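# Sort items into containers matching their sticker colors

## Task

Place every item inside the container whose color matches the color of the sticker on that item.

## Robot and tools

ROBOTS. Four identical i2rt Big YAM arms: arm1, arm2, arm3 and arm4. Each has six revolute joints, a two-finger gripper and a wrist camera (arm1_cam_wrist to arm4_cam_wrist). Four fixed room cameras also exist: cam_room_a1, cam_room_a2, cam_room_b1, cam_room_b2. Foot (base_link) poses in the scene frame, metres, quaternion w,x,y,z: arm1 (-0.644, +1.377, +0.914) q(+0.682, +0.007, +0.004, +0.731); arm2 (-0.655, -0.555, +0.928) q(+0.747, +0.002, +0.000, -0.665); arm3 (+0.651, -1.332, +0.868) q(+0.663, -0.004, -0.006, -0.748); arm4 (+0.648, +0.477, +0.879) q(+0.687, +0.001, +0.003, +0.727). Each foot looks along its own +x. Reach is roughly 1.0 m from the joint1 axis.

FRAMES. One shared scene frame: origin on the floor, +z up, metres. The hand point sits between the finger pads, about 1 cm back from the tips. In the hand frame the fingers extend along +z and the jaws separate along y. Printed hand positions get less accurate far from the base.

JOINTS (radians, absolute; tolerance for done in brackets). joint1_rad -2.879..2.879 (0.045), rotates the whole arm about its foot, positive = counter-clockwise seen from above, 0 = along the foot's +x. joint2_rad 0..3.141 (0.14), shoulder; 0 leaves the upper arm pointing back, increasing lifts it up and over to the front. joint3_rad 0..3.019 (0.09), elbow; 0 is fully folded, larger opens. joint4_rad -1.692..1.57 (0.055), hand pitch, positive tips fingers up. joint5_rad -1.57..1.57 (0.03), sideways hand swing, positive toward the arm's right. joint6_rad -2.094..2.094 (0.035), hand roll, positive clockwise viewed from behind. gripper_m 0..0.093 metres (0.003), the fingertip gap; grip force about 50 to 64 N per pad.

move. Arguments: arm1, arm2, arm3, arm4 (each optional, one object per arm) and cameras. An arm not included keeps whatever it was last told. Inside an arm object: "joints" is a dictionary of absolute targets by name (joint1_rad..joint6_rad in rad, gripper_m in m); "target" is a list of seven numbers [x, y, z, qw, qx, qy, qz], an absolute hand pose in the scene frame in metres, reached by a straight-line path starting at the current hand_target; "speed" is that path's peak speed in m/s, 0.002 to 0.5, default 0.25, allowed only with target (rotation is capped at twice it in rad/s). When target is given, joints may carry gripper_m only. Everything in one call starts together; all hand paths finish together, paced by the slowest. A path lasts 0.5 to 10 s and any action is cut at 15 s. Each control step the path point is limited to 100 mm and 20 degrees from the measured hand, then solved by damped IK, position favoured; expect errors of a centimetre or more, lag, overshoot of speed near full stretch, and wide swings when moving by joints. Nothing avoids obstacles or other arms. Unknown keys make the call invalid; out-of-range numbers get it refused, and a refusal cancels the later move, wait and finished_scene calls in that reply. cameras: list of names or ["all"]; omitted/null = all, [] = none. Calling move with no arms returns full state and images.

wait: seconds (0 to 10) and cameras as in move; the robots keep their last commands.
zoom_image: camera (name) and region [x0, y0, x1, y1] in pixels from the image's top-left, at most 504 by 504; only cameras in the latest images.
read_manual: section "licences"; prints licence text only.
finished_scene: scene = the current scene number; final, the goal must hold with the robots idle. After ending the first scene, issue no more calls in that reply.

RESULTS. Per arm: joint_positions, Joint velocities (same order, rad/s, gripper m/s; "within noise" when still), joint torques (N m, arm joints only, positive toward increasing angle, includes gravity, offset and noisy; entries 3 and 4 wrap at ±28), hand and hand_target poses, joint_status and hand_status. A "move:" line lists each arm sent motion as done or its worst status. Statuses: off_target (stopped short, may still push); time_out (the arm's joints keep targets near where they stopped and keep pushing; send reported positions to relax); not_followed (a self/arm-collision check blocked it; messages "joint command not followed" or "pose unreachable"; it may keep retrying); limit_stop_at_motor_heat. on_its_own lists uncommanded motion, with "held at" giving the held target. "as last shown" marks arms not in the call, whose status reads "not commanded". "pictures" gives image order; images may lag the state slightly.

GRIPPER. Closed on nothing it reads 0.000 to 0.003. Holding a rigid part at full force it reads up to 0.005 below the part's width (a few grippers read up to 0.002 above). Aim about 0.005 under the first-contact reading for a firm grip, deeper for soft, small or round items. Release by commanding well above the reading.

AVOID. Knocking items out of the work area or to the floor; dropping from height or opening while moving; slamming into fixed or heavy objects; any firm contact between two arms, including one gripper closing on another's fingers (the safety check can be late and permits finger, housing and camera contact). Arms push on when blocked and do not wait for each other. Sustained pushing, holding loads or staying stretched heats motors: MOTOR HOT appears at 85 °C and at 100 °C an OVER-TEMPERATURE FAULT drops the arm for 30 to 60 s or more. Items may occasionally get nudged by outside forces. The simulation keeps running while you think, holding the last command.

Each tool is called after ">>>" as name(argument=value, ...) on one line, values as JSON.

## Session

>>> move()

Scene clock: 0.00 s.
Joint torques (N m): no reading
Motor temperatures (°C): arm1=[20 23 27 23 21 21 21] | arm2=[23 24 26 22 22 20 23] | arm3=[24 23 23 23 24 23 23] | arm4=[22 21 23 22 24 21 24]
Heat: arm1: hottest joint3_rad 27 °C; arm2: hottest joint3_rad 26 °C; arm3: hottest joint1_rad 24 °C; arm4: hottest joint5_rad 24 °C.
Joint velocities: within noise
arm1.joint_positions: joint1_rad=+0.263 joint2_rad=+0.541 joint3_rad=+1.448 joint4_rad=-1.274 joint5_rad=+0.156 joint6_rad=+0.460 gripper_m=+0.09396
arm1.joint_status: not commanded
arm1.hand: x=-0.6726 y=+1.5709 z=+1.5115 quat_wxyz=(-0.269, +0.505, -0.648, -0.503) (m; scene frame)
arm1.hand_target: x=-0.6710 y=+1.5670 z=+1.5236 quat_wxyz=(-0.273, +0.499, -0.642, -0.514) (m; scene frame)
arm1.hand_status: not commanded
arm2.joint_positions: joint1_rad=+0.198 joint2_rad=+0.259 joint3_rad=+1.632 joint4_rad=-1.245 joint5_rad=-0.167 joint6_rad=+0.724 gripper_m=+0.09396
arm2.joint_status: not commanded
arm2.hand: x=-0.6318 y=-0.5412 z=+1.6271 quat_wxyz=(-0.736, -0.518, -0.413, +0.142) (m; scene frame)
arm2.hand_target: x=-0.6338 y=-0.5350 z=+1.6303 quat_wxyz=(-0.741, -0.512, -0.410, +0.144) (m; scene frame)
arm2.hand_status: not commanded
arm3.joint_positions: joint1_rad=-0.202 joint2_rad=+0.522 joint3_rad=+1.369 joint4_rad=-1.376 joint5_rad=-0.141 joint6_rad=+0.009 gripper_m=+0.09396
arm3.joint_status: not commanded
arm3.hand: x=+0.6119 y=-1.5148 z=+1.4102 quat_wxyz=(-0.346, -0.682, -0.528, +0.369) (m; scene frame)
arm3.hand_target: x=+0.6127 y=-1.5121 z=+1.4202 quat_wxyz=(-0.352, -0.676, -0.525, +0.378) (m; scene frame)
arm3.hand_status: not commanded
arm4.joint_positions: joint1_rad=+0.128 joint2_rad=+0.492 joint3_rad=+1.422 joint4_rad=-1.388 joint5_rad=-0.180 joint6_rad=-0.624 gripper_m=+0.09396
arm4.joint_status: not commanded
arm4.hand: x=+0.5895 y=+0.6391 z=+1.4459 quat_wxyz=(-0.401, +0.802, -0.272, -0.348) (m; scene frame)
arm4.hand_target: x=+0.5903 y=+0.6352 z=+1.4556 quat_wxyz=(-0.410, +0.797, -0.269, -0.353) (m; scene frame)
arm4.hand_status: not commanded
pictures: arm1_cam_wrist, arm2_cam_wrist, arm3_cam_wrist, arm4_cam_wrist, cam_room_a1, cam_room_a2, cam_room_b1, cam_room_b2
Images, in order (width x height): arm1_cam_wrist 672x504, arm2_cam_wrist 672x504, arm3_cam_wrist 672x504, arm4_cam_wrist 672x504, cam_room_a1 672x504, cam_room_a2 672x504, cam_room_b1 672x504, cam_room_b2 672x504.

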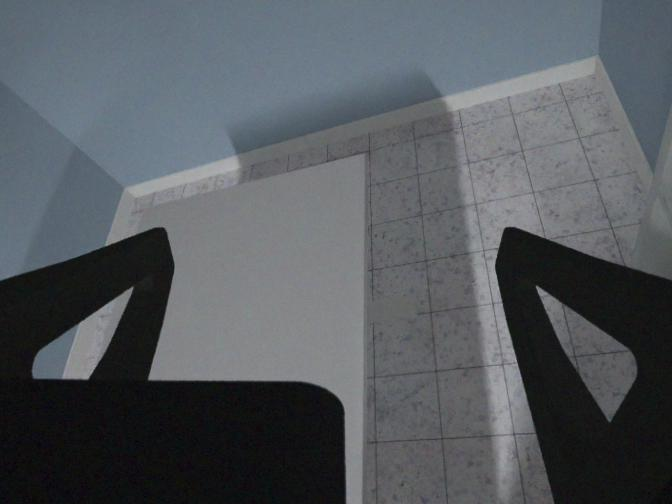

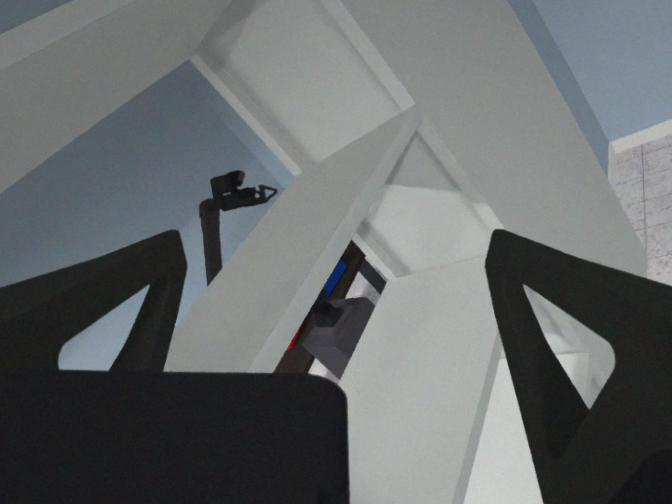

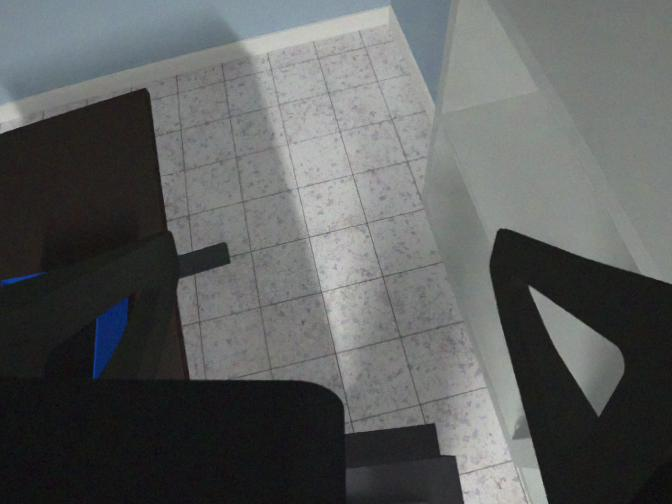

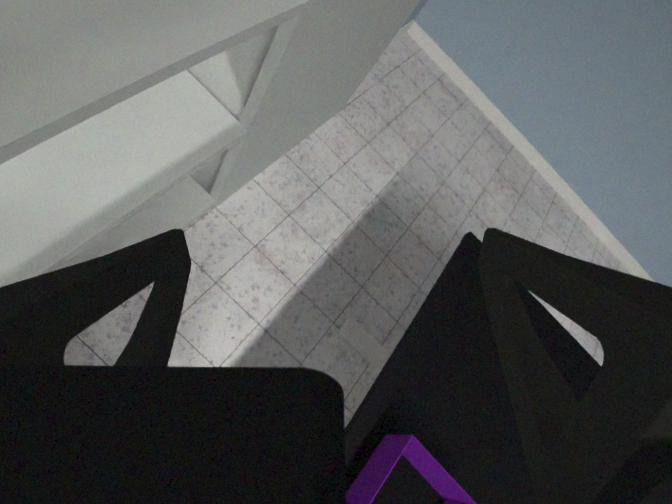

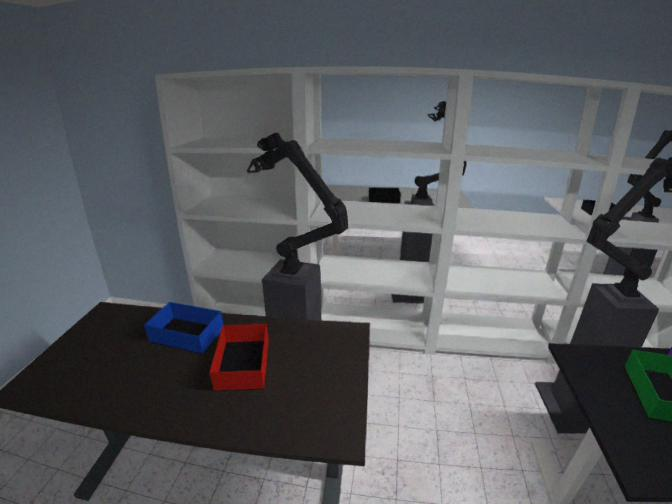

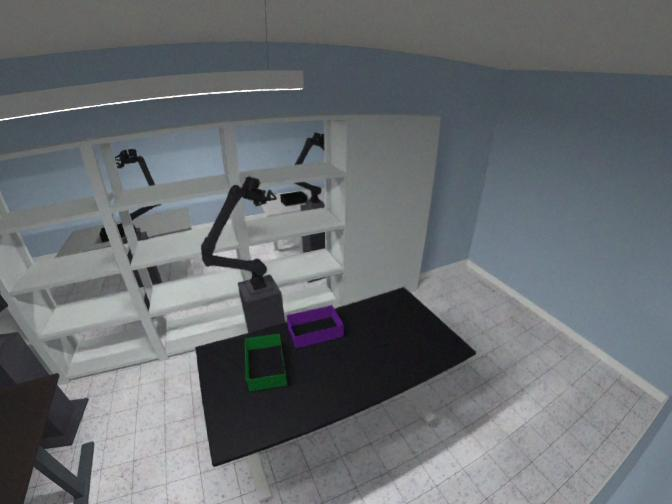

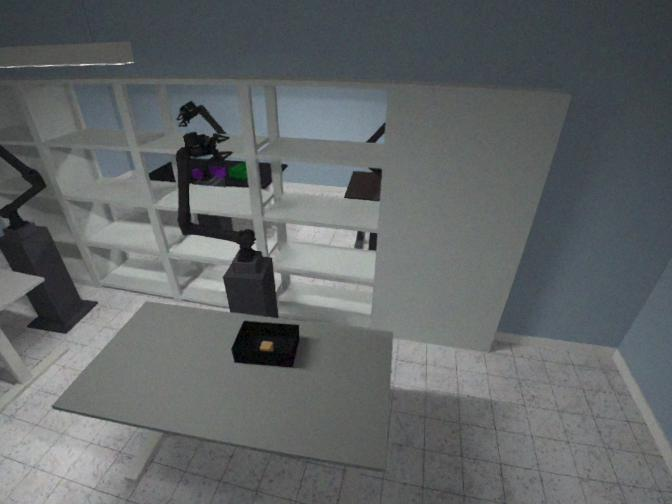

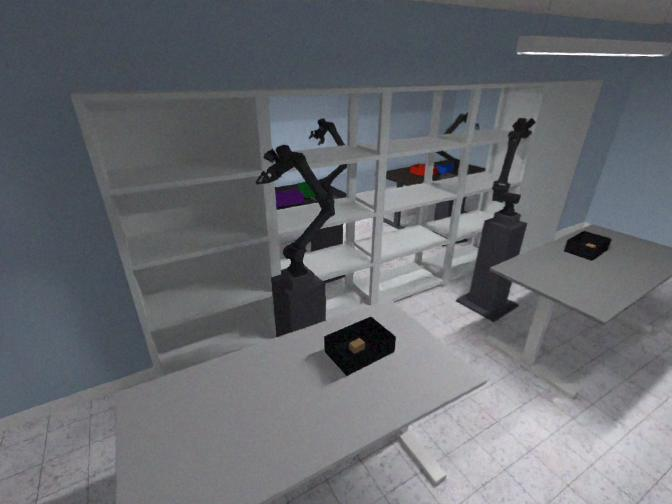

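>>> move(arm1={"joints":{"joint1_rad":1.5,"joint2_rad":0.75,"joint3_rad":1.3,"joint4_rad":-1.6,"joint5_rad":0,"joint6_rad":0,"gripper_m":0.085}}, arm2={"joints":{"joint1_rad":-1.75,"joint2_rad":0.75,"joint3_rad":1.3,"joint4_rad":-1.6,"joint5_rad":0,"joint6_rad":0,"gripper_m":0.085}}, arm3={"joints":{"joint1_rad":1.69,"joint2_rad":0.75,"joint3_rad":1.3,"joint4_rad":-1.6,"joint5_rad":0,"joint6_rad":0,"gripper_m":0.085}}, arm4={"joints":{"joint1_rad":-1.6,"joint2_rad":0.75,"joint3_rad":1.3,"joint4_rad":-1.6,"joint5_rad":0,"joint6_rad":0,"gripper_m":0.085}})

>>> zoom_image(camera="cam_room_b2", region=[310, 310, 410, 385])

>>> zoom_image(camera="cam_room_b1", region=[220, 310, 320, 385])

Scene clock: 11.20 s.
Joint torques (N m): arm1=[-1.38 1.49 12.75 0.77 0.09 -0.07] | arm2=[0.44 -2.49 12.03 1.14 -0.1 -0.07] | arm3=[2.08 -1.67 9.36 0.7 0.06 -0.11] | arm4=[0.56 -1.85 9.63 0.47 0.08 0.17]
Motor temperatures (°C): arm1=[20 23 28 23 21 21 21] | arm2=[23 24 26 22 22 20 23] | arm3=[24 23 25 23 24 23 23] | arm4=[22 21 24 22 24 21 24]
Heat: arm1: hottest joint3_rad 28 °C; arm2: hottest joint3_rad 26 °C; arm3: hottest joint3_rad 25 °C; arm4: hottest joint3_rad 24 °C.
move: arm1 done; arm2 done; arm3 done; arm4 done
Joint velocities: within noise
arm1.joint_positions: joint1_rad=+1.493 joint2_rad=+0.750 joint3_rad=+1.271 joint4_rad=-1.591 joint5_rad=-0.001 joint6_rad=+0.007 gripper_m=+0.08506
arm1.joint_status: all done
arm1.hand: x=-0.8786 y=+1.3787 z=+1.3287 quat_wxyz=(-0.001, +0.967, -0.008, -0.255) (m; scene frame)
arm1.hand_target: x=-0.8771 y=+1.3772 z=+1.3407 quat_wxyz=(-0.002, +0.964, -0.001, -0.265) (m; scene frame)
arm1.hand_status: not commanded
arm2.joint_positions: joint1_rad=-1.746 joint2_rad=+0.753 joint3_rad=+1.279 joint4_rad=-1.586 joint5_rad=+0.002 joint6_rad=+0.014 gripper_m=+0.08510
arm2.joint_status: all done
arm2.hand: x=-0.8988 y=-0.5418 z=+1.3423 quat_wxyz=(+0.008, -0.967, +0.035, +0.252) (m; scene frame)
arm2.hand_target: x=-0.8953 y=-0.5412 z=+1.3506 quat_wxyz=(+0.010, -0.966, +0.030, +0.256) (m; scene frame)
arm2.hand_status: not commanded
arm3.joint_positions: joint1_rad=+1.679 joint2_rad=+0.755 joint3_rad=+1.291 joint4_rad=-1.592 joint5_rad=-0.001 joint6_rad=+0.006 gripper_m=+0.08506
arm3.joint_status: all done
arm3.hand: x=+0.8936 y=-1.3292 z=+1.2864 quat_wxyz=(-0.255, -0.007, -0.967, +0.007) (m; scene frame)
arm3.hand_target: x=+0.8906 y=-1.3266 z=+1.2906 quat_wxyz=(-0.258, +0.001, -0.966, +0.007) (m; scene frame)
arm3.hand_status: not commanded
arm4.joint_positions: joint1_rad=-1.597 joint2_rad=+0.755 joint3_rad=+1.279 joint4_rad=-1.587 joint5_rad=+0.001 joint6_rad=-0.013 gripper_m=+0.08512
arm4.joint_status: all done
arm4.hand: x=+0.8937 y=+0.4855 z=+1.2918 quat_wxyz=(-0.249, +0.021, -0.968, +0.000) (m; scene frame)
arm4.hand_target: x=+0.8899 y=+0.4848 z=+1.3008 quat_wxyz=(-0.255, +0.014, -0.967, -0.002) (m; scene frame)
arm4.hand_status: not commanded
pictures: arm1_cam_wrist, arm2_cam_wrist, arm3_cam_wrist, arm4_cam_wrist, cam_room_a1, cam_room_a2, cam_room_b1, cam_room_b2
Images, in order (width x height): arm1_cam_wrist 672x504, arm2_cam_wrist 672x504, arm3_cam_wrist 672x504, arm4_cam_wrist 672x504, cam_room_a1 672x504, cam_room_a2 672x504, cam_room_b1 672x504, cam_room_b2 672x504.

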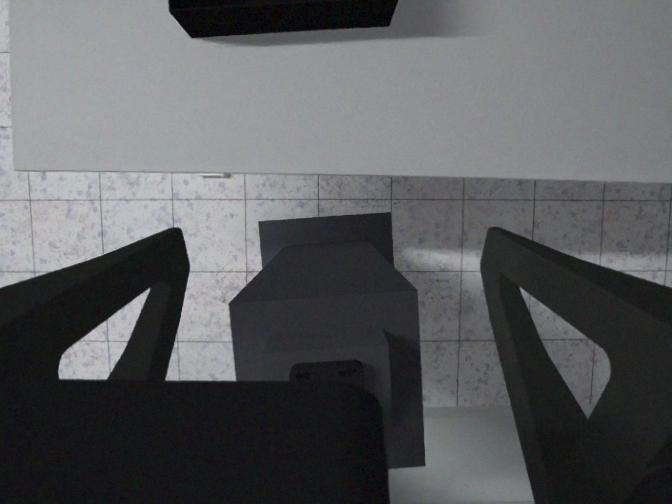

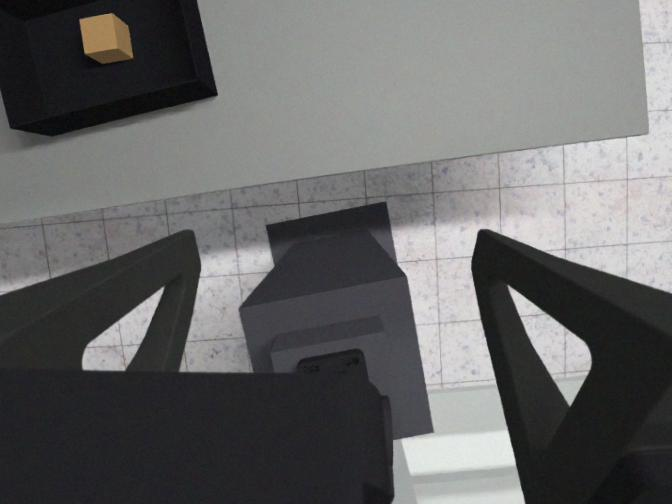

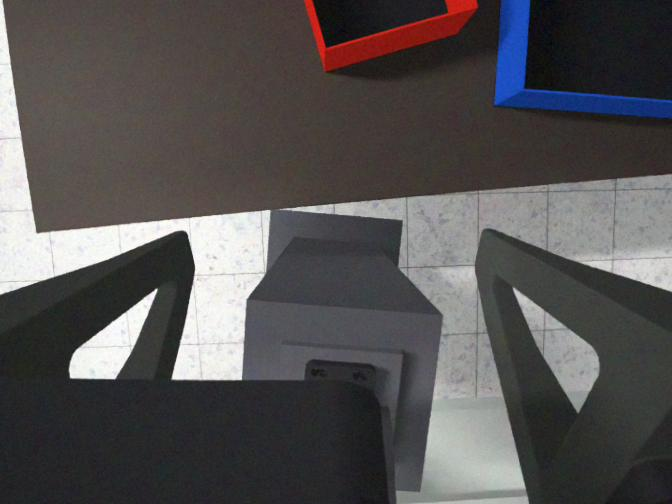

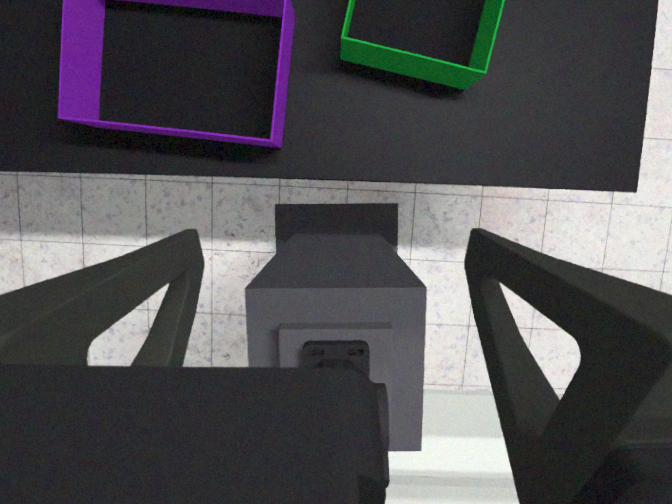

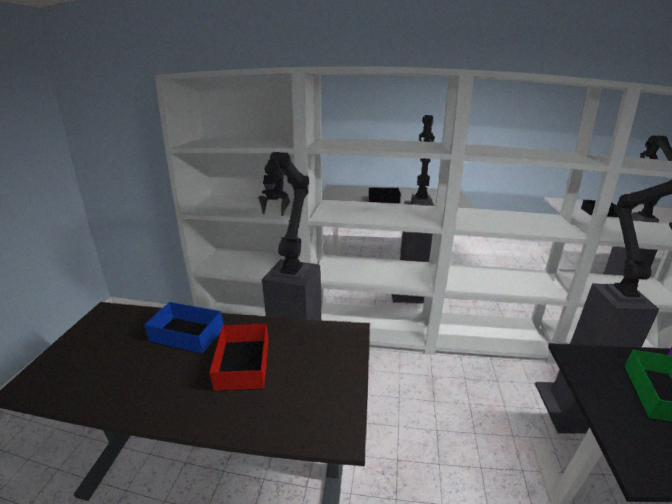

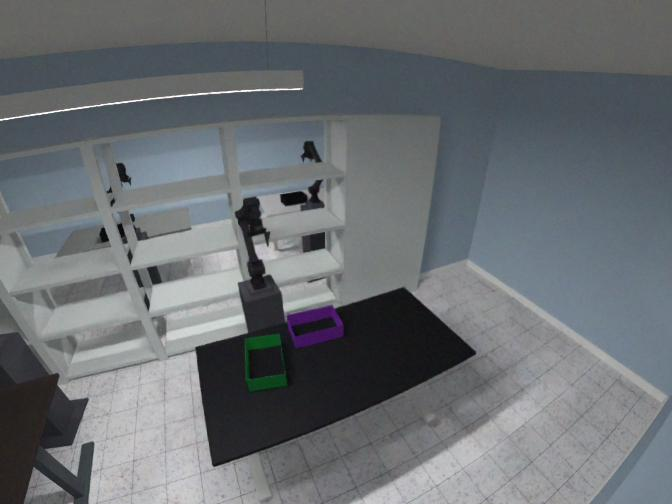

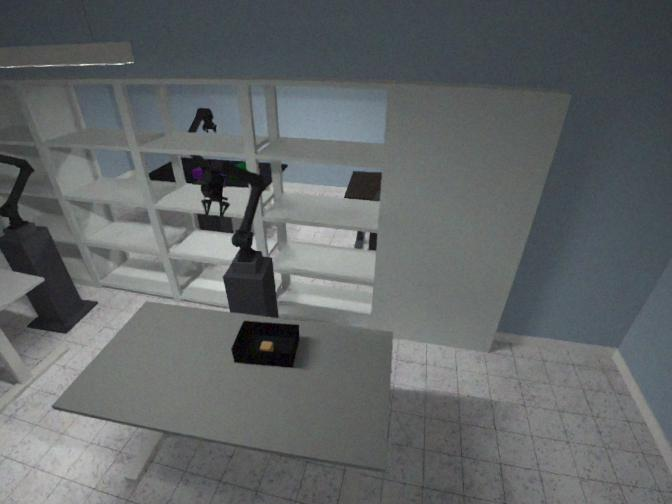

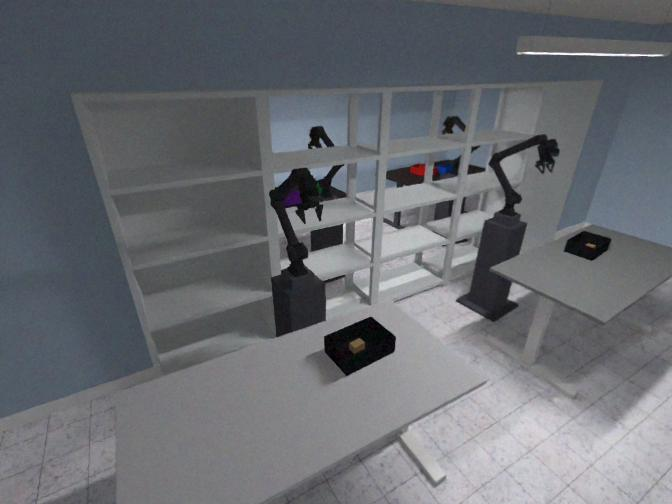

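Scaled by 5.040.

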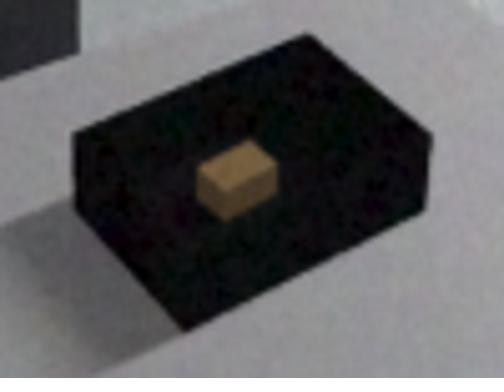

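Scaled by 5.040.

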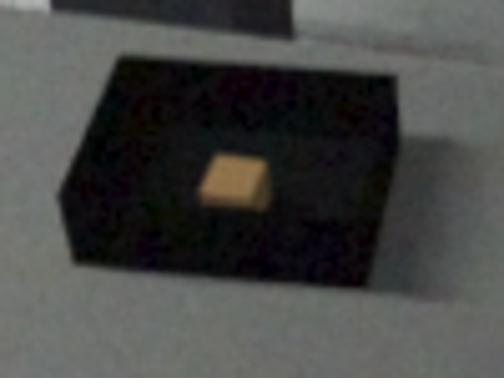

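>>> move(arm1={"target":[-1.11,1.31,1.18,-0.0604,-0.9636,-0.0181,0.2582],"speed":0.4}, arm2={"target":[-1.1,-0.81,1.18,-0.067,-0.933,-0.067,0.25],"speed":0.4,"joints":{"gripper_m":0.085}}, arm3={"target":[1.07,-1.42,1.35,0.2588,0,0.9659,0],"speed":0.4}, arm4={"target":[1.07,0.5,1.35,0.2588,0,0.9659,0],"speed":0.4}, cameras=["arm1_cam_wrist","arm2_cam_wrist","arm3_cam_wrist","arm4_cam_wrist"])

arm2: "target": qw, qx, qy, qz must be a unit quaternion (the sum of their squares is 1)
Scene clock: 25.63 s.
Joint torques (N m): arm1=[-0.67 1.44 12.56 0.85 0.11 -0.03] | arm2=[0.44 -2.37 12.03 1.17 -0.11 -0.08] | arm3=[1.85 -1.85 9.37 0.69 0.05 -0.11] | arm4=[0.67 -1.85 9.63 0.32 0.03 0.17]
Motor temperatures (°C): arm1=[20 23 30 23 21 21 21] | arm2=[23 24 29 22 22 20 23] | arm3=[24 23 26 23 24 23 23] | arm4=[22 21 27 22 24 21 24]
Heat: arm1: hottest joint3_rad 30 °C; arm2: hottest joint3_rad 29 °C; arm3: hottest joint3_rad 26 °C; arm4: hottest joint3_rad 27 °C.
Joint velocities: within noise
arm1.joint_positions: joint1_rad=+1.493 joint2_rad=+0.750 joint3_rad=+1.271 joint4_rad=-1.591 joint5_rad=-0.001 joint6_rad=+0.007 gripper_m=+0.08506
arm1.joint_status: all done
arm1.hand: x=-0.8786 y=+1.3787 z=+1.3287 quat_wxyz=(-0.001, +0.967, -0.008, -0.255) (m; scene frame)
arm1.hand_target: x=-0.8771 y=+1.3772 z=+1.3407 quat_wxyz=(-0.002, +0.964, -0.001, -0.265) (m; scene frame)
arm1.hand_status: not commanded
arm2.joint_positions: joint1_rad=-1.746 joint2_rad=+0.753 joint3_rad=+1.279 joint4_rad=-1.586 joint5_rad=+0.002 joint6_rad=+0.014 gripper_m=+0.08510
arm2.joint_status: all done
arm2.hand: x=-0.8988 y=-0.5418 z=+1.3423 quat_wxyz=(+0.008, -0.967, +0.035, +0.252) (m; scene frame)
arm2.hand_target: x=-0.8953 y=-0.5412 z=+1.3506 quat_wxyz=(+0.010, -0.966, +0.030, +0.256) (m; scene frame)
arm2.hand_status: not commanded
arm3.joint_positions: joint1_rad=+1.679 joint2_rad=+0.755 joint3_rad=+1.291 joint4_rad=-1.593 joint5_rad=-0.001 joint6_rad=+0.006 gripper_m=+0.08506
arm3.joint_status: all done
arm3.hand: x=+0.8935 y=-1.3292 z=+1.2863 quat_wxyz=(-0.255, -0.007, -0.967, +0.007) (m; scene frame)
arm3.hand_target: x=+0.8905 y=-1.3266 z=+1.2906 quat_wxyz=(-0.258, +0.001, -0.966, +0.007) (m; scene frame)
arm3.hand_status: not commanded
arm4.joint_positions: joint1_rad=-1.597 joint2_rad=+0.755 joint3_rad=+1.279 joint4_rad=-1.587 joint5_rad=+0.001 joint6_rad=-0.013 gripper_m=+0.08512
arm4.joint_status: all done
arm4.hand: x=+0.8937 y=+0.4855 z=+1.2918 quat_wxyz=(-0.249, +0.021, -0.968, +0.000) (m; scene frame)
arm4.hand_target: x=+0.8899 y=+0.4848 z=+1.3008 quat_wxyz=(-0.255, +0.014, -0.967, -0.002) (m; scene frame)
arm4.hand_status: not commanded
pictures: none

>>> move(arm1={"target":[-1.11,1.31,1.18,-0.0181,-0.9636,-0.0674,0.2582],"speed":0.4}, arm2={"target":[-1.1,-0.81,1.18,-0.067,-0.933,-0.25,0.25],"speed":0.4,"joints":{"gripper_m":0.085}}, arm3={"target":[1.07,-1.42,1.35,0.2588,0,0.9659,0],"speed":0.4}, arm4={"target":[1.07,0.5,1.35,0.2588,0,0.9659,0],"speed":0.4}, cameras=["arm1_cam_wrist","arm2_cam_wrist","arm3_cam_wrist","arm4_cam_wrist"])

Scene clock: 33.10 s.
Joint torques (N m): arm1=[-0.73 -8.23 13.98 1.83 -0.06 -0.03] | arm2=[0.85 -13.57 16.21 2.29 -0.19 -0.08] | arm3=[0.21 -10.34 13.27 0.55 -0.18 -0.13] | arm4=[1.08 -8.76 11.99 1.05 0.27 0.2]
Motor temperatures (°C): arm1=[20 23 31 23 21 21 21] | arm2=[23 24 30 22 22 20 23] | arm3=[24 23 27 23 24 23 23] | arm4=[22 21 28 22 24 21 24]
Heat: arm1: hottest joint3_rad 31 °C; arm2: hottest joint3_rad 30 °C; arm3: hottest joint3_rad 27 °C; arm4: hottest joint3_rad 28 °C.
move: arm1 off_target; arm2 off_target; arm3 off_target; arm4 off_target
Joint velocities: within noise
arm1.joint_positions: joint1_rad=+1.633 joint2_rad=+1.281 joint3_rad=+1.143 joint4_rad=-0.983 joint5_rad=-0.002 joint6_rad=+0.011 gripper_m=+0.08506
arm1.joint_status: not commanded
arm1.hand: x=-1.1008 y=+1.3162 z=+1.1581 quat_wxyz=(+0.015, +0.971, +0.059, -0.230) (m; scene frame)
arm1.hand_target: x=-1.1092 y=+1.3101 z=+1.1800 quat_wxyz=(+0.018, +0.964, +0.067, -0.258) (m; scene frame)
arm1.hand_status: off_target (0.025 m and 3.5 deg from the pose sent, 0.283 m and 8.9 deg at the start)
arm2.joint_positions: joint1_rad=-1.171 joint2_rad=+1.359 joint3_rad=+1.169 joint4_rad=-0.938 joint5_rad=+0.000 joint6_rad=+0.012 gripper_m=+0.08510
arm2.joint_status: all done
arm2.hand: x=-1.0817 y=-0.7978 z=+1.1455 quat_wxyz=(-0.056, -0.945, -0.244, +0.211) (m; scene frame)
arm2.hand_target: x=-1.0979 y=-0.8088 z=+1.1804 quat_wxyz=(-0.067, -0.933, -0.250, +0.250) (m; scene frame)
arm2.hand_status: off_target (0.041 m and 4.9 deg from the pose sent, 0.372 m and 34.1 deg at the start)
arm3.joint_positions: joint1_rad=+1.422 joint2_rad=+1.275 joint3_rad=+1.719 joint4_rad=-1.561 joint5_rad=-0.147 joint6_rad=-0.232 gripper_m=+0.08506
arm3.joint_status: not commanded
arm3.hand: x=+1.0707 y=-1.4156 z=+1.3249 quat_wxyz=(-0.236, +0.000, -0.972, -0.007) (m; scene frame)
arm3.hand_target: x=+1.0691 y=-1.4197 z=+1.3495 quat_wxyz=(-0.259, +0.000, -0.966, +0.000) (m; scene frame)
arm3.hand_status: off_target (0.025 m and 2.8 deg from the pose sent, 0.208 m and 1.3 deg at the start)
arm4.joint_positions: joint1_rad=-1.572 joint2_rad=+1.217 joint3_rad=+1.652 joint4_rad=-1.534 joint5_rad=+0.024 joint6_rad=+0.042 gripper_m=+0.08512
arm4.joint_status: not commanded
arm4.hand: x=+1.0630 y=+0.4970 z=+1.3266 quat_wxyz=(-0.232, +0.004, -0.973, +0.002) (m; scene frame)
arm4.hand_target: x=+1.0688 y=+0.5000 z=+1.3496 quat_wxyz=(-0.259, +0.000, -0.966, +0.000) (m; scene frame)
arm4.hand_status: off_target (0.025 m and 3.2 deg from the pose sent, 0.186 m and 2.7 deg at the start)
pictures: arm1_cam_wrist, arm2_cam_wrist, arm3_cam_wrist, arm4_cam_wrist
Images, in order (width x height): arm1_cam_wrist 672x504, arm2_cam_wrist 672x504, arm3_cam_wrist 672x504, arm4_cam_wrist 672x504.

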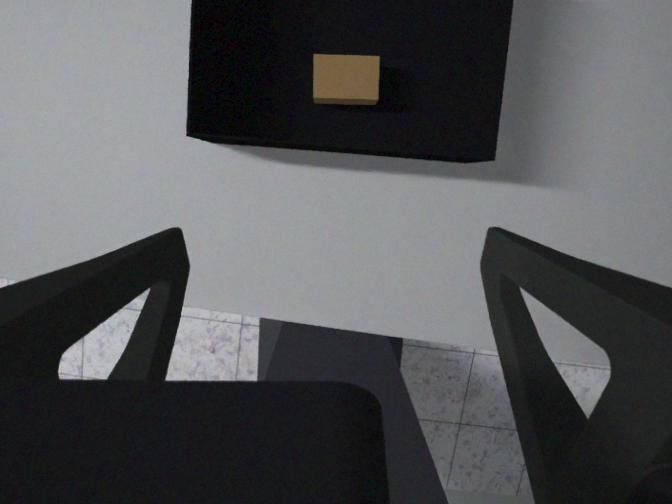

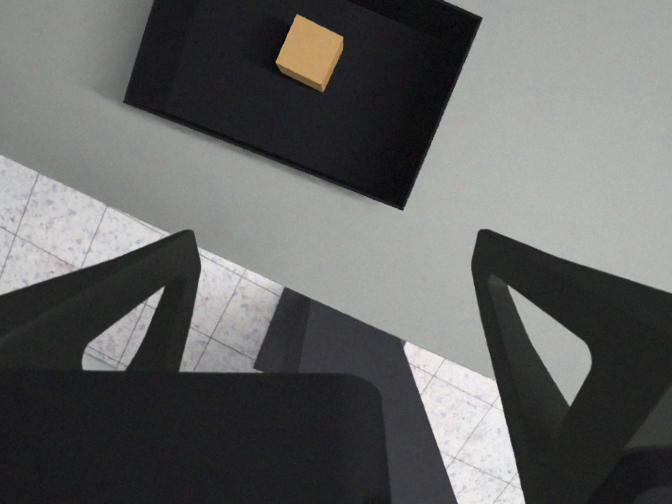

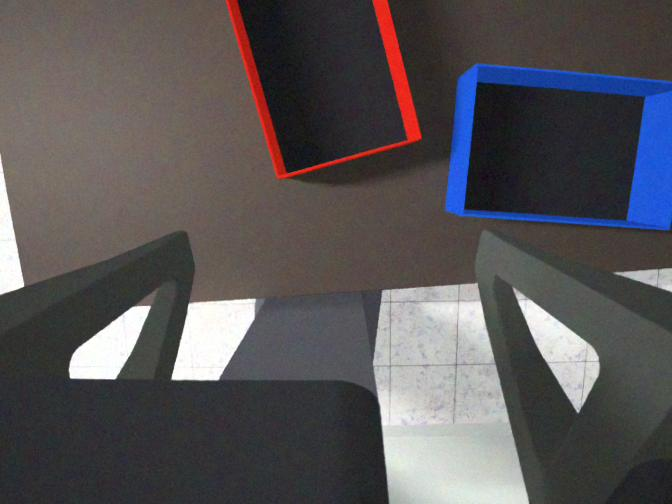

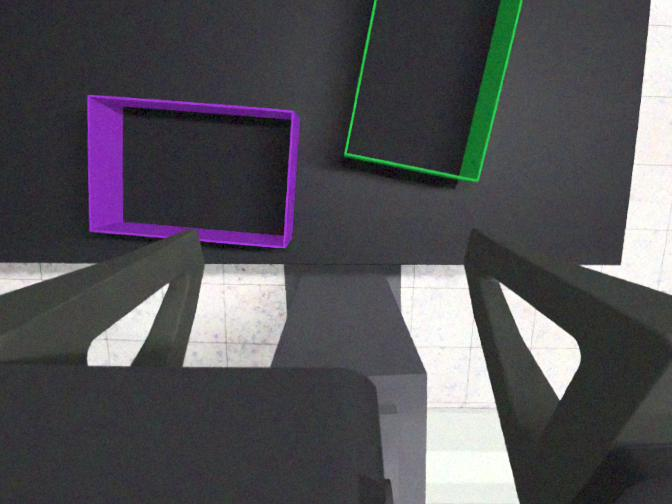

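>>> move(arm1={"target":[-1.25,1.307,0.92,-0.0094,-0.9753,-0.0426,0.2162],"speed":0.3,"joints":{"gripper_m":0.09}}, arm2={"target":[-1.205,-0.892,0.92,-0.0132,-0.9744,-0.0596,0.2160],"speed":0.3,"joints":{"gripper_m":0.085}}, arm3={"joints":{"joint2_rad":0.6,"joint3_rad":1.3,"joint4_rad":-1.5,"joint5_rad":0,"joint6_rad":0}}, arm4={"joints":{"joint2_rad":0.6,"joint3_rad":1.3,"joint4_rad":-1.5,"joint5_rad":0,"joint6_rad":0}}, cameras=["arm1_cam_wrist","arm2_cam_wrist"])

Scene clock: 64.80 s.
Joint torques (N m): arm1=[-2.43 -14.62 12.86 1.55 0.15 0.14] | arm2=[1.32 -19.31 13.19 1.87 0.36 0.21] | arm3=[0.44 2.37 7.6 1.69 0.13 0.02] | arm4=[1.32 2.14 7.57 1.5 -0.04 -0.11]
Motor temperatures (°C): arm1=[20 24 35 23 21 21 21] | arm2=[23 25 36 22 22 20 23] | arm3=[24 24 28 23 24 23 23] | arm4=[22 22 32 22 24 21 24]
Heat: arm1: hottest joint3_rad 35 °C; arm2: hottest joint3_rad 36 °C; arm3: hottest joint3_rad 28 °C; arm4: hottest joint3_rad 32 °C.
move: arm1 off_target; arm2 off_target; arm3 done; arm4 done
Joint velocities: within noise
arm1.joint_positions: joint1_rad=+1.632 joint2_rad=+1.916 joint3_rad=+1.175 joint4_rad=-0.480 joint5_rad=+0.007 joint6_rad=+0.022 gripper_m=+0.08994
arm1.joint_status: all done
arm1.hand: x=-1.2199 y=+1.3037 z=+0.8957 quat_wxyz=(+0.008, +0.982, +0.053, -0.181) (m; scene frame)
arm1.hand_target: x=-1.2482 y=+1.3074 z=+0.9210 quat_wxyz=(+0.009, +0.975, +0.043, -0.216) (m; scene frame)
arm1.hand_status: off_target (0.039 m and 4.3 deg from the pose sent, 0.281 m and 2.6 deg at the start)
arm2.joint_positions: joint1_rad=-1.093 joint2_rad=+1.983 joint3_rad=+1.315 joint4_rad=-0.551 joint5_rad=+0.191 joint6_rad=+0.427 gripper_m=+0.08510
arm2.joint_status: all done
arm2.hand: x=-1.1872 y=-0.8749 z=+0.9098 quat_wxyz=(-0.002, -0.978, -0.066, +0.197) (m; scene frame)
arm2.hand_target: x=-1.2038 y=-0.8915 z=+0.9206 quat_wxyz=(-0.014, -0.974, -0.060, +0.216) (m; scene frame)
arm2.hand_status: off_target (0.027 m and 2.7 deg from the pose sent, 0.274 m and 22.0 deg at the start)
arm3.joint_positions: joint1_rad=+1.421 joint2_rad=+0.594 joint3_rad=+1.305 joint4_rad=-1.506 joint5_rad=-0.003 joint6_rad=-0.008 gripper_m=+0.08506
arm3.joint_status: all done
arm3.hand: x=+0.8520 y=-1.3810 z=+1.3396 quat_wxyz=(-0.376, -0.118, -0.917, +0.057) (m; scene frame)
arm3.hand_target: x=+0.8544 y=-1.3847 z=+1.3370 quat_wxyz=(-0.374, -0.128, -0.917, +0.059) (m; scene frame)
arm3.hand_status: not commanded
arm4.joint_positions: joint1_rad=-1.572 joint2_rad=+0.592 joint3_rad=+1.300 joint4_rad=-1.506 joint5_rad=+0.004 joint6_rad=+0.013 gripper_m=+0.08512
arm4.joint_status: all done
arm4.hand: x=+0.8587 y=+0.4894 z=+1.3472 quat_wxyz=(-0.374, +0.019, -0.927, -0.010) (m; scene frame)
arm4.hand_target: x=+0.8623 y=+0.4918 z=+1.3467 quat_wxyz=(-0.373, +0.030, -0.927, -0.010) (m; scene frame)
arm4.hand_status: not commanded
pictures: arm1_cam_wrist, arm2_cam_wrist
Images, in order (width x height): arm1_cam_wrist 672x504, arm2_cam_wrist 672x504.

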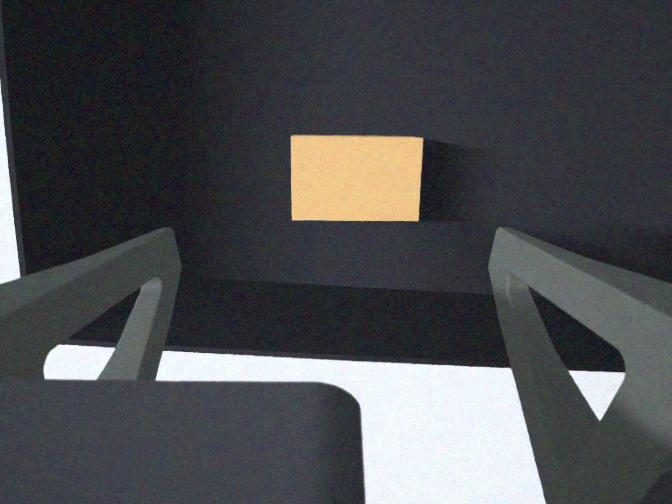

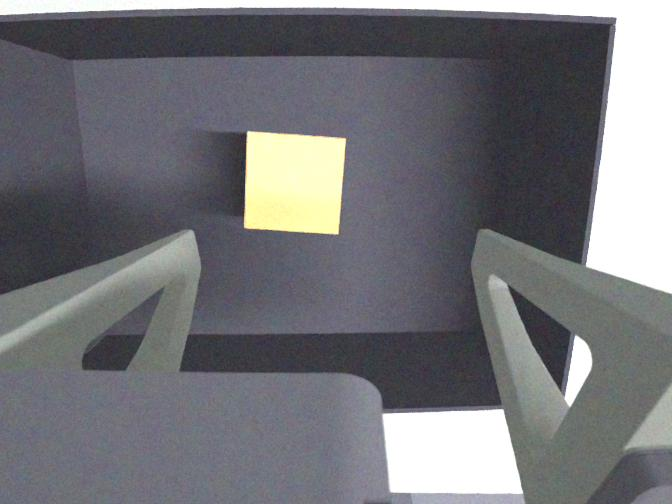

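>>> move(arm1={"target":[-1.268,1.316,0.83,-0.0094,-0.9753,-0.0426,0.2162],"speed":0.25}, arm2={"target":[-1.219,-0.915,0.82,-0.0085,-0.9755,-0.0384,0.2163],"speed":0.25}, arm3={"joints":{"joint1_rad":-1.94}}, arm4={"joints":{"joint1_rad":0.902}}, cameras=["arm1_cam_wrist","arm2_cam_wrist"])

Scene clock: 77.50 s.
Joint torques (N m): arm1=[-2.55 -16.15 11.15 1.62 -0.03 -0.05] | arm2=[1.32 -21.83 11.51 2.02 0.39 0.21] | arm3=[0.5 2.02 7.62 1.63 -0.03 0.01] | arm4=[1.03 2.26 7.36 1.21 0.09 -0.08]
Motor temperatures (°C): arm1=[20 24 35 23 21 21 21] | arm2=[23 25 36 22 22 20 23] | arm3=[24 23 28 23 24 23 23] | arm4=[22 22 31 22 24 21 24]
Heat: arm1: hottest joint3_rad 35 °C; arm2: hottest joint3_rad 36 °C; arm3: hottest joint3_rad 28 °C; arm4: hottest joint3_rad 31 °C.
move: arm1 off_target; arm2 off_target; arm3 done; arm4 done
Joint velocities: within noise
arm1.joint_positions: joint1_rad=+1.610 joint2_rad=+2.115 joint3_rad=+1.205 joint4_rad=-0.309 joint5_rad=+0.004 joint6_rad=+0.020 gripper_m=+0.08994
arm1.joint_status: not commanded
arm1.hand: x=-1.2377 y=+1.3145 z=+0.8078 quat_wxyz=(+0.008, +0.982, +0.043, -0.182) (m; scene frame)
arm1.hand_target: x=-1.2664 y=+1.3163 z=+0.8310 quat_wxyz=(+0.009, +0.975, +0.043, -0.216) (m; scene frame)
arm1.hand_status: off_target (0.038 m and 4.0 deg from the pose sent, 0.082 m and 4.3 deg at the start)
arm2.joint_positions: joint1_rad=-1.068 joint2_rad=+2.213 joint3_rad=+1.396 joint4_rad=-0.421 joint5_rad=+0.216 joint6_rad=+0.490 gripper_m=+0.08510
arm2.joint_status: not commanded
arm2.hand: x=-1.2010 y=-0.8984 z=+0.8097 quat_wxyz=(+0.005, -0.980, -0.046, +0.195) (m; scene frame)
arm2.hand_target: x=-1.2181 y=-0.9144 z=+0.8209 quat_wxyz=(-0.009, -0.976, -0.038, +0.216) (m; scene frame)
arm2.hand_status: off_target (0.027 m and 3.1 deg from the pose sent, 0.103 m and 4.0 deg at the start)
arm3.joint_positions: joint1_rad=-1.929 joint2_rad=+0.594 joint3_rad=+1.305 joint4_rad=-1.506 joint5_rad=+0.001 joint6_rad=-0.006 gripper_m=+0.08506
arm3.joint_status: all done
arm3.hand: x=+0.4650 y=-1.2282 z=+1.3370 quat_wxyz=(+0.085, -0.901, +0.219, +0.365) (m; scene frame)
arm3.hand_target: x=+0.4631 y=-1.2248 z=+1.3344 quat_wxyz=(+0.085, -0.900, +0.227, +0.363) (m; scene frame)
arm3.hand_status: not commanded
arm4.joint_positions: joint1_rad=+0.898 joint2_rad=+0.592 joint3_rad=+1.300 joint4_rad=-1.506 joint5_rad=+0.001 joint6_rad=+0.012 gripper_m=+0.08512
arm4.joint_status: all done
arm4.hand: x=+0.4800 y=+0.6002 z=+1.3486 quat_wxyz=(-0.110, +0.880, -0.287, -0.361) (m; scene frame)
arm4.hand_target: x=+0.4764 y=+0.6015 z=+1.3481 quat_wxyz=(-0.111, +0.883, -0.280, -0.360) (m; scene frame)
arm4.hand_status: not commanded
pictures: arm1_cam_wrist, arm2_cam_wrist
Images, in order (width x height): arm1_cam_wrist 672x504, arm2_cam_wrist 672x504.

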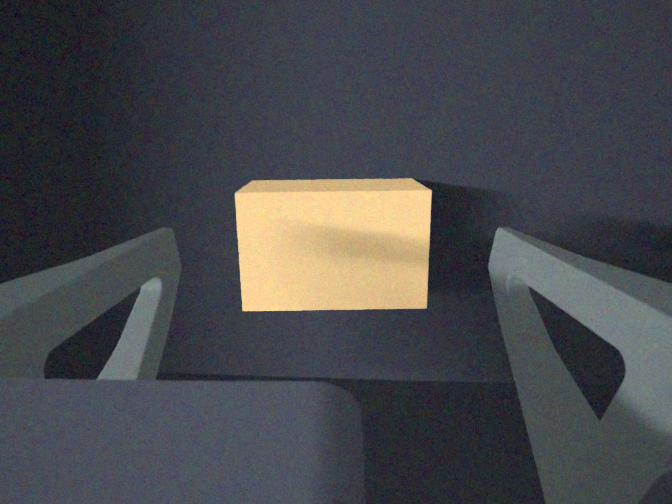

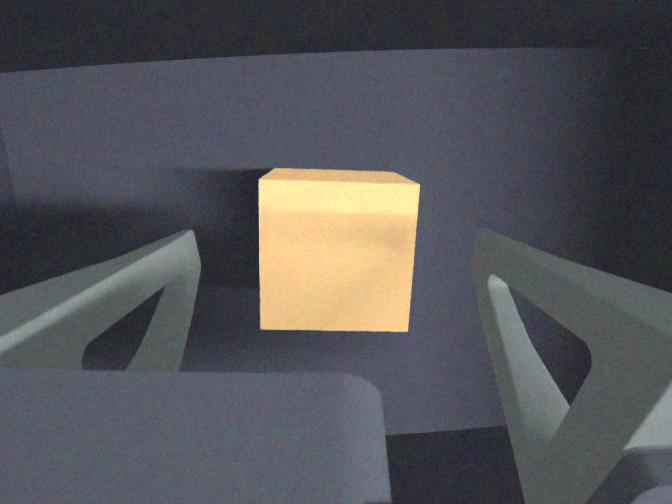

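>>> move(arm1={"target":[-1.270,1.318,0.772,-0.0094,-0.9753,-0.0426,0.2162],"speed":0.15}, arm2={"target":[-1.220,-0.917,0.76,-0.0085,-0.9755,-0.0384,0.2163],"speed":0.15}, cameras=["arm1_cam_wrist","arm2_cam_wrist"])

Scene clock: 81.93 s.
Joint torques (N m): arm1=[-2.37 -16.09 9.94 1.58 -0.07 -0.03] | arm2=[1.49 -21.42 10.85 2.09 0.37 0.21] | arm3=[0.56 1.9 7.65 1.69 -0.03 0] | arm4=[0.97 1.73 7.6 1.46 0.06 -0.09]
Motor temperatures (°C): arm1=[20 24 35 23 21 21 21] | arm2=[23 25 35 22 22 20 23] | arm3=[24 23 28 23 24 23 23] | arm4=[22 22 31 22 24 21 24]
Heat: arm1: hottest joint3_rad 35 °C; arm2: hottest joint3_rad 35 °C; arm3: hottest joint3_rad 28 °C; arm4: hottest joint3_rad 31 °C.
move: arm1 off_target; arm2 off_target
Joint velocities: within noise
arm1.joint_positions: joint1_rad=+1.609 joint2_rad=+2.227 joint3_rad=+1.223 joint4_rad=-0.201 joint5_rad=+0.002 joint6_rad=+0.017 gripper_m=+0.08994
arm1.joint_status: not commanded
arm1.hand: x=-1.2433 y=+1.3145 z=+0.7583 quat_wxyz=(+0.009, +0.981, +0.044, -0.189) (m; scene frame)
arm1.hand_target: x=-1.2688 y=+1.3182 z=+0.7729 quat_wxyz=(+0.009, +0.975, +0.043, -0.216) (m; scene frame)
arm1.hand_status: off_target (0.030 m and 3.2 deg from the pose sent, 0.048 m and 4.0 deg at the start)
arm2.joint_positions: joint1_rad=-1.068 joint2_rad=+2.321 joint3_rad=+1.423 joint4_rad=-0.327 joint5_rad=+0.217 joint6_rad=+0.492 gripper_m=+0.08510
arm2.joint_status: not commanded
arm2.hand: x=-1.2059 y=-0.9016 z=+0.7586 quat_wxyz=(+0.002, -0.979, -0.044, +0.200) (m; scene frame)
arm2.hand_target: x=-1.2192 y=-0.9165 z=+0.7607 quat_wxyz=(-0.009, -0.976, -0.038, +0.216) (m; scene frame)
arm2.hand_status: off_target (0.021 m and 2.3 deg from the pose sent, 0.056 m and 3.1 deg at the start)
arm3, arm4: as last shown
pictures: arm1_cam_wrist, arm2_cam_wrist
Images, in order (width x height): arm1_cam_wrist 672x504, arm2_cam_wrist 672x504.

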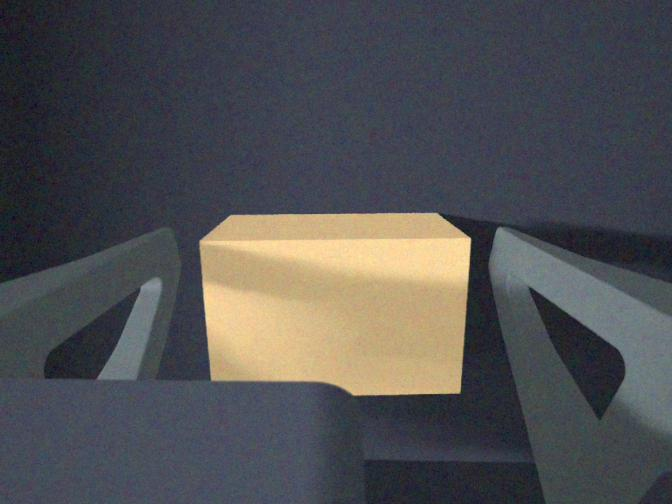

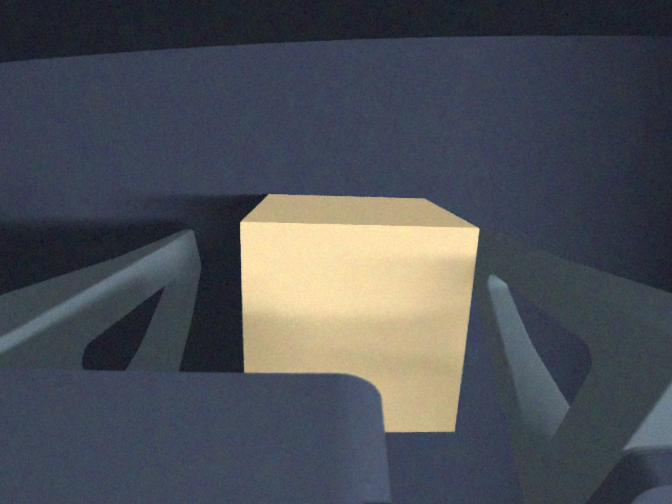

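>>> move(arm1={"target":[-1.270,1.318,0.761,-0.0094,-0.9753,-0.0426,0.2162],"speed":0.1}, arm2={"target":[-1.217,-0.911,0.748,-0.0085,-0.9755,-0.0384,0.2163],"speed":0.1}, cameras=[])

>>> move(arm1={"joints":{"gripper_m":0.053}}, arm2={"joints":{"gripper_m":0.04}}, cameras=["arm1_cam_wrist","arm2_cam_wrist"])

Scene clock: 93.00 s.
Joint torques (N m): arm1=[-2.26 -15.09 10.43 1.63 -0.03 -0.04] | arm2=[1.08 -19.84 9.61 2.14 0.3 0.15] | arm3=[0.62 2.02 7.65 1.7 -0.03 0.01] | arm4=[1.08 2.61 7.58 1.52 0.07 -0.07]
Motor temperatures (°C): arm1=[20 25 33 23 21 21 21] | arm2=[23 26 34 22 22 20 23] | arm3=[24 23 28 23 24 23 23] | arm4=[22 22 30 22 24 21 24]
Heat: arm1: hottest joint3_rad 33 °C; arm2: hottest joint3_rad 34 °C; arm3: hottest joint3_rad 28 °C; arm4: hottest joint3_rad 30 °C.
move: arm1 off_target; arm2 off_target
Joint velocities: within noise
arm1.joint_positions: joint1_rad=+1.609 joint2_rad=+2.233 joint3_rad=+1.223 joint4_rad=-0.182 joint5_rad=+0.002 joint6_rad=+0.017 gripper_m=+0.08994
arm1.joint_status: not commanded
arm1.hand: x=-1.2460 y=+1.3142 z=+0.7567 quat_wxyz=(+0.009, +0.980, +0.044, -0.196) (m; scene frame)
arm1.hand_target: x=-1.2688 y=+1.3182 z=+0.7617 quat_wxyz=(+0.009, +0.975, +0.043, -0.216) (m; scene frame)
arm1.hand_status: off_target (0.025 m and 2.4 deg from the pose sent, 0.027 m and 3.2 deg at the start)
arm2.joint_positions: joint1_rad=-1.068 joint2_rad=+2.321 joint3_rad=+1.423 joint4_rad=-0.296 joint5_rad=+0.217 joint6_rad=+0.492 gripper_m=+0.08510
arm2.joint_status: not commanded
arm2.hand: x=-1.2118 y=-0.9058 z=+0.7613 quat_wxyz=(-0.006, -0.976, -0.043, +0.213) (m; scene frame)
arm2.hand_target: x=-1.2165 y=-0.9106 z=+0.7484 quat_wxyz=(-0.009, -0.976, -0.038, +0.216) (m; scene frame)
arm2.hand_status: off_target (0.015 m and 0.6 deg from the pose sent, 0.018 m and 2.3 deg at the start)
arm3, arm4: as last shown
pictures: none
No camera images: "cameras" was empty.

Scene clock: 93.60 s.
Joint torques (N m): arm1=[-2.32 -14.51 10.29 1.51 -0.03 -0.06] | arm2=[0.97 -19.84 9.59 2.06 0.27 0.16] | arm3=[0.44 2.08 7.68 1.68 -0.02 0.01] | arm4=[0.85 2.32 7.5 1.31 0.05 -0.07]
Motor temperatures (°C): arm1=[20 25 33 23 21 21 21] | arm2=[23 26 34 22 22 20 23] | arm3=[24 23 28 23 24 23 23] | arm4=[22 22 30 22 24 21 24]
Heat: arm1: hottest joint3_rad 33 °C; arm2: hottest joint3_rad 34 °C; arm3: hottest joint3_rad 28 °C; arm4: hottest joint3_rad 30 °C.
move: arm1 off_target; arm2 off_target
Joint velocities: within noise
arm1.joint_positions: joint1_rad=+1.609 joint2_rad=+2.233 joint3_rad=+1.224 joint4_rad=-0.182 joint5_rad=+0.002 joint6_rad=+0.017 gripper_m=+0.06862
arm1.joint_status: gripper_m off_target (ended at +0.06865, target +0.05300)
arm1.hand: x=-1.2464 y=+1.3142 z=+0.7569 quat_wxyz=(+0.009, +0.980, +0.044, -0.196) (m; scene frame)
arm1.hand_target: x=-1.2690 y=+1.3182 z=+0.7619 quat_wxyz=(+0.009, +0.975, +0.043, -0.216) (m; scene frame)
arm1.hand_status: not commanded
arm2.joint_positions: joint1_rad=-1.068 joint2_rad=+2.321 joint3_rad=+1.423 joint4_rad=-0.295 joint5_rad=+0.218 joint6_rad=+0.492 gripper_m=+0.05325
arm2.joint_status: gripper_m off_target (ended at +0.05327, target +0.04000)
arm2.hand: x=-1.2120 y=-0.9059 z=+0.7615 quat_wxyz=(-0.006, -0.976, -0.042, +0.214) (m; scene frame)
arm2.hand_target: x=-1.2165 y=-0.9106 z=+0.7484 quat_wxyz=(-0.008, -0.976, -0.038, +0.216) (m; scene frame)
arm2.hand_status: not commanded
arm3, arm4: as last shown
pictures: arm1_cam_wrist, arm2_cam_wrist
Images, in order (width x height): arm1_cam_wrist 672x504, arm2_cam_wrist 672x504.

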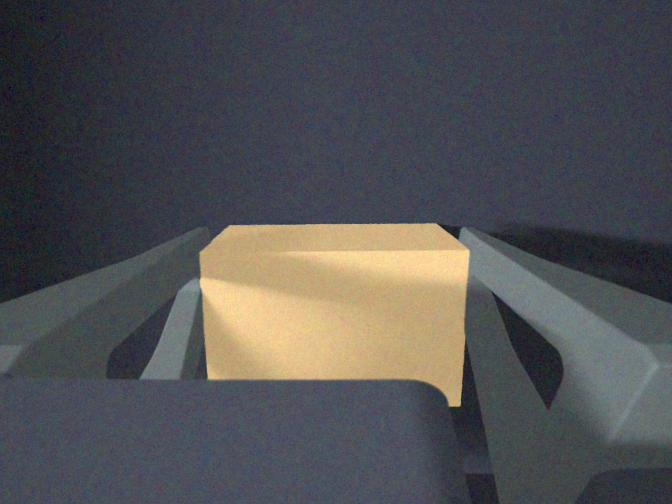

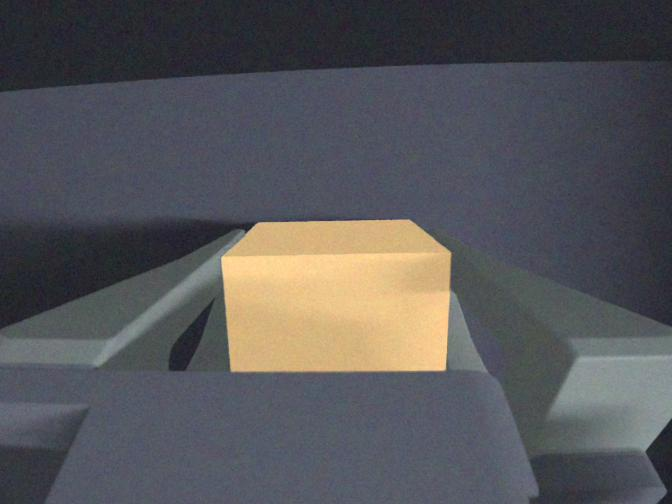

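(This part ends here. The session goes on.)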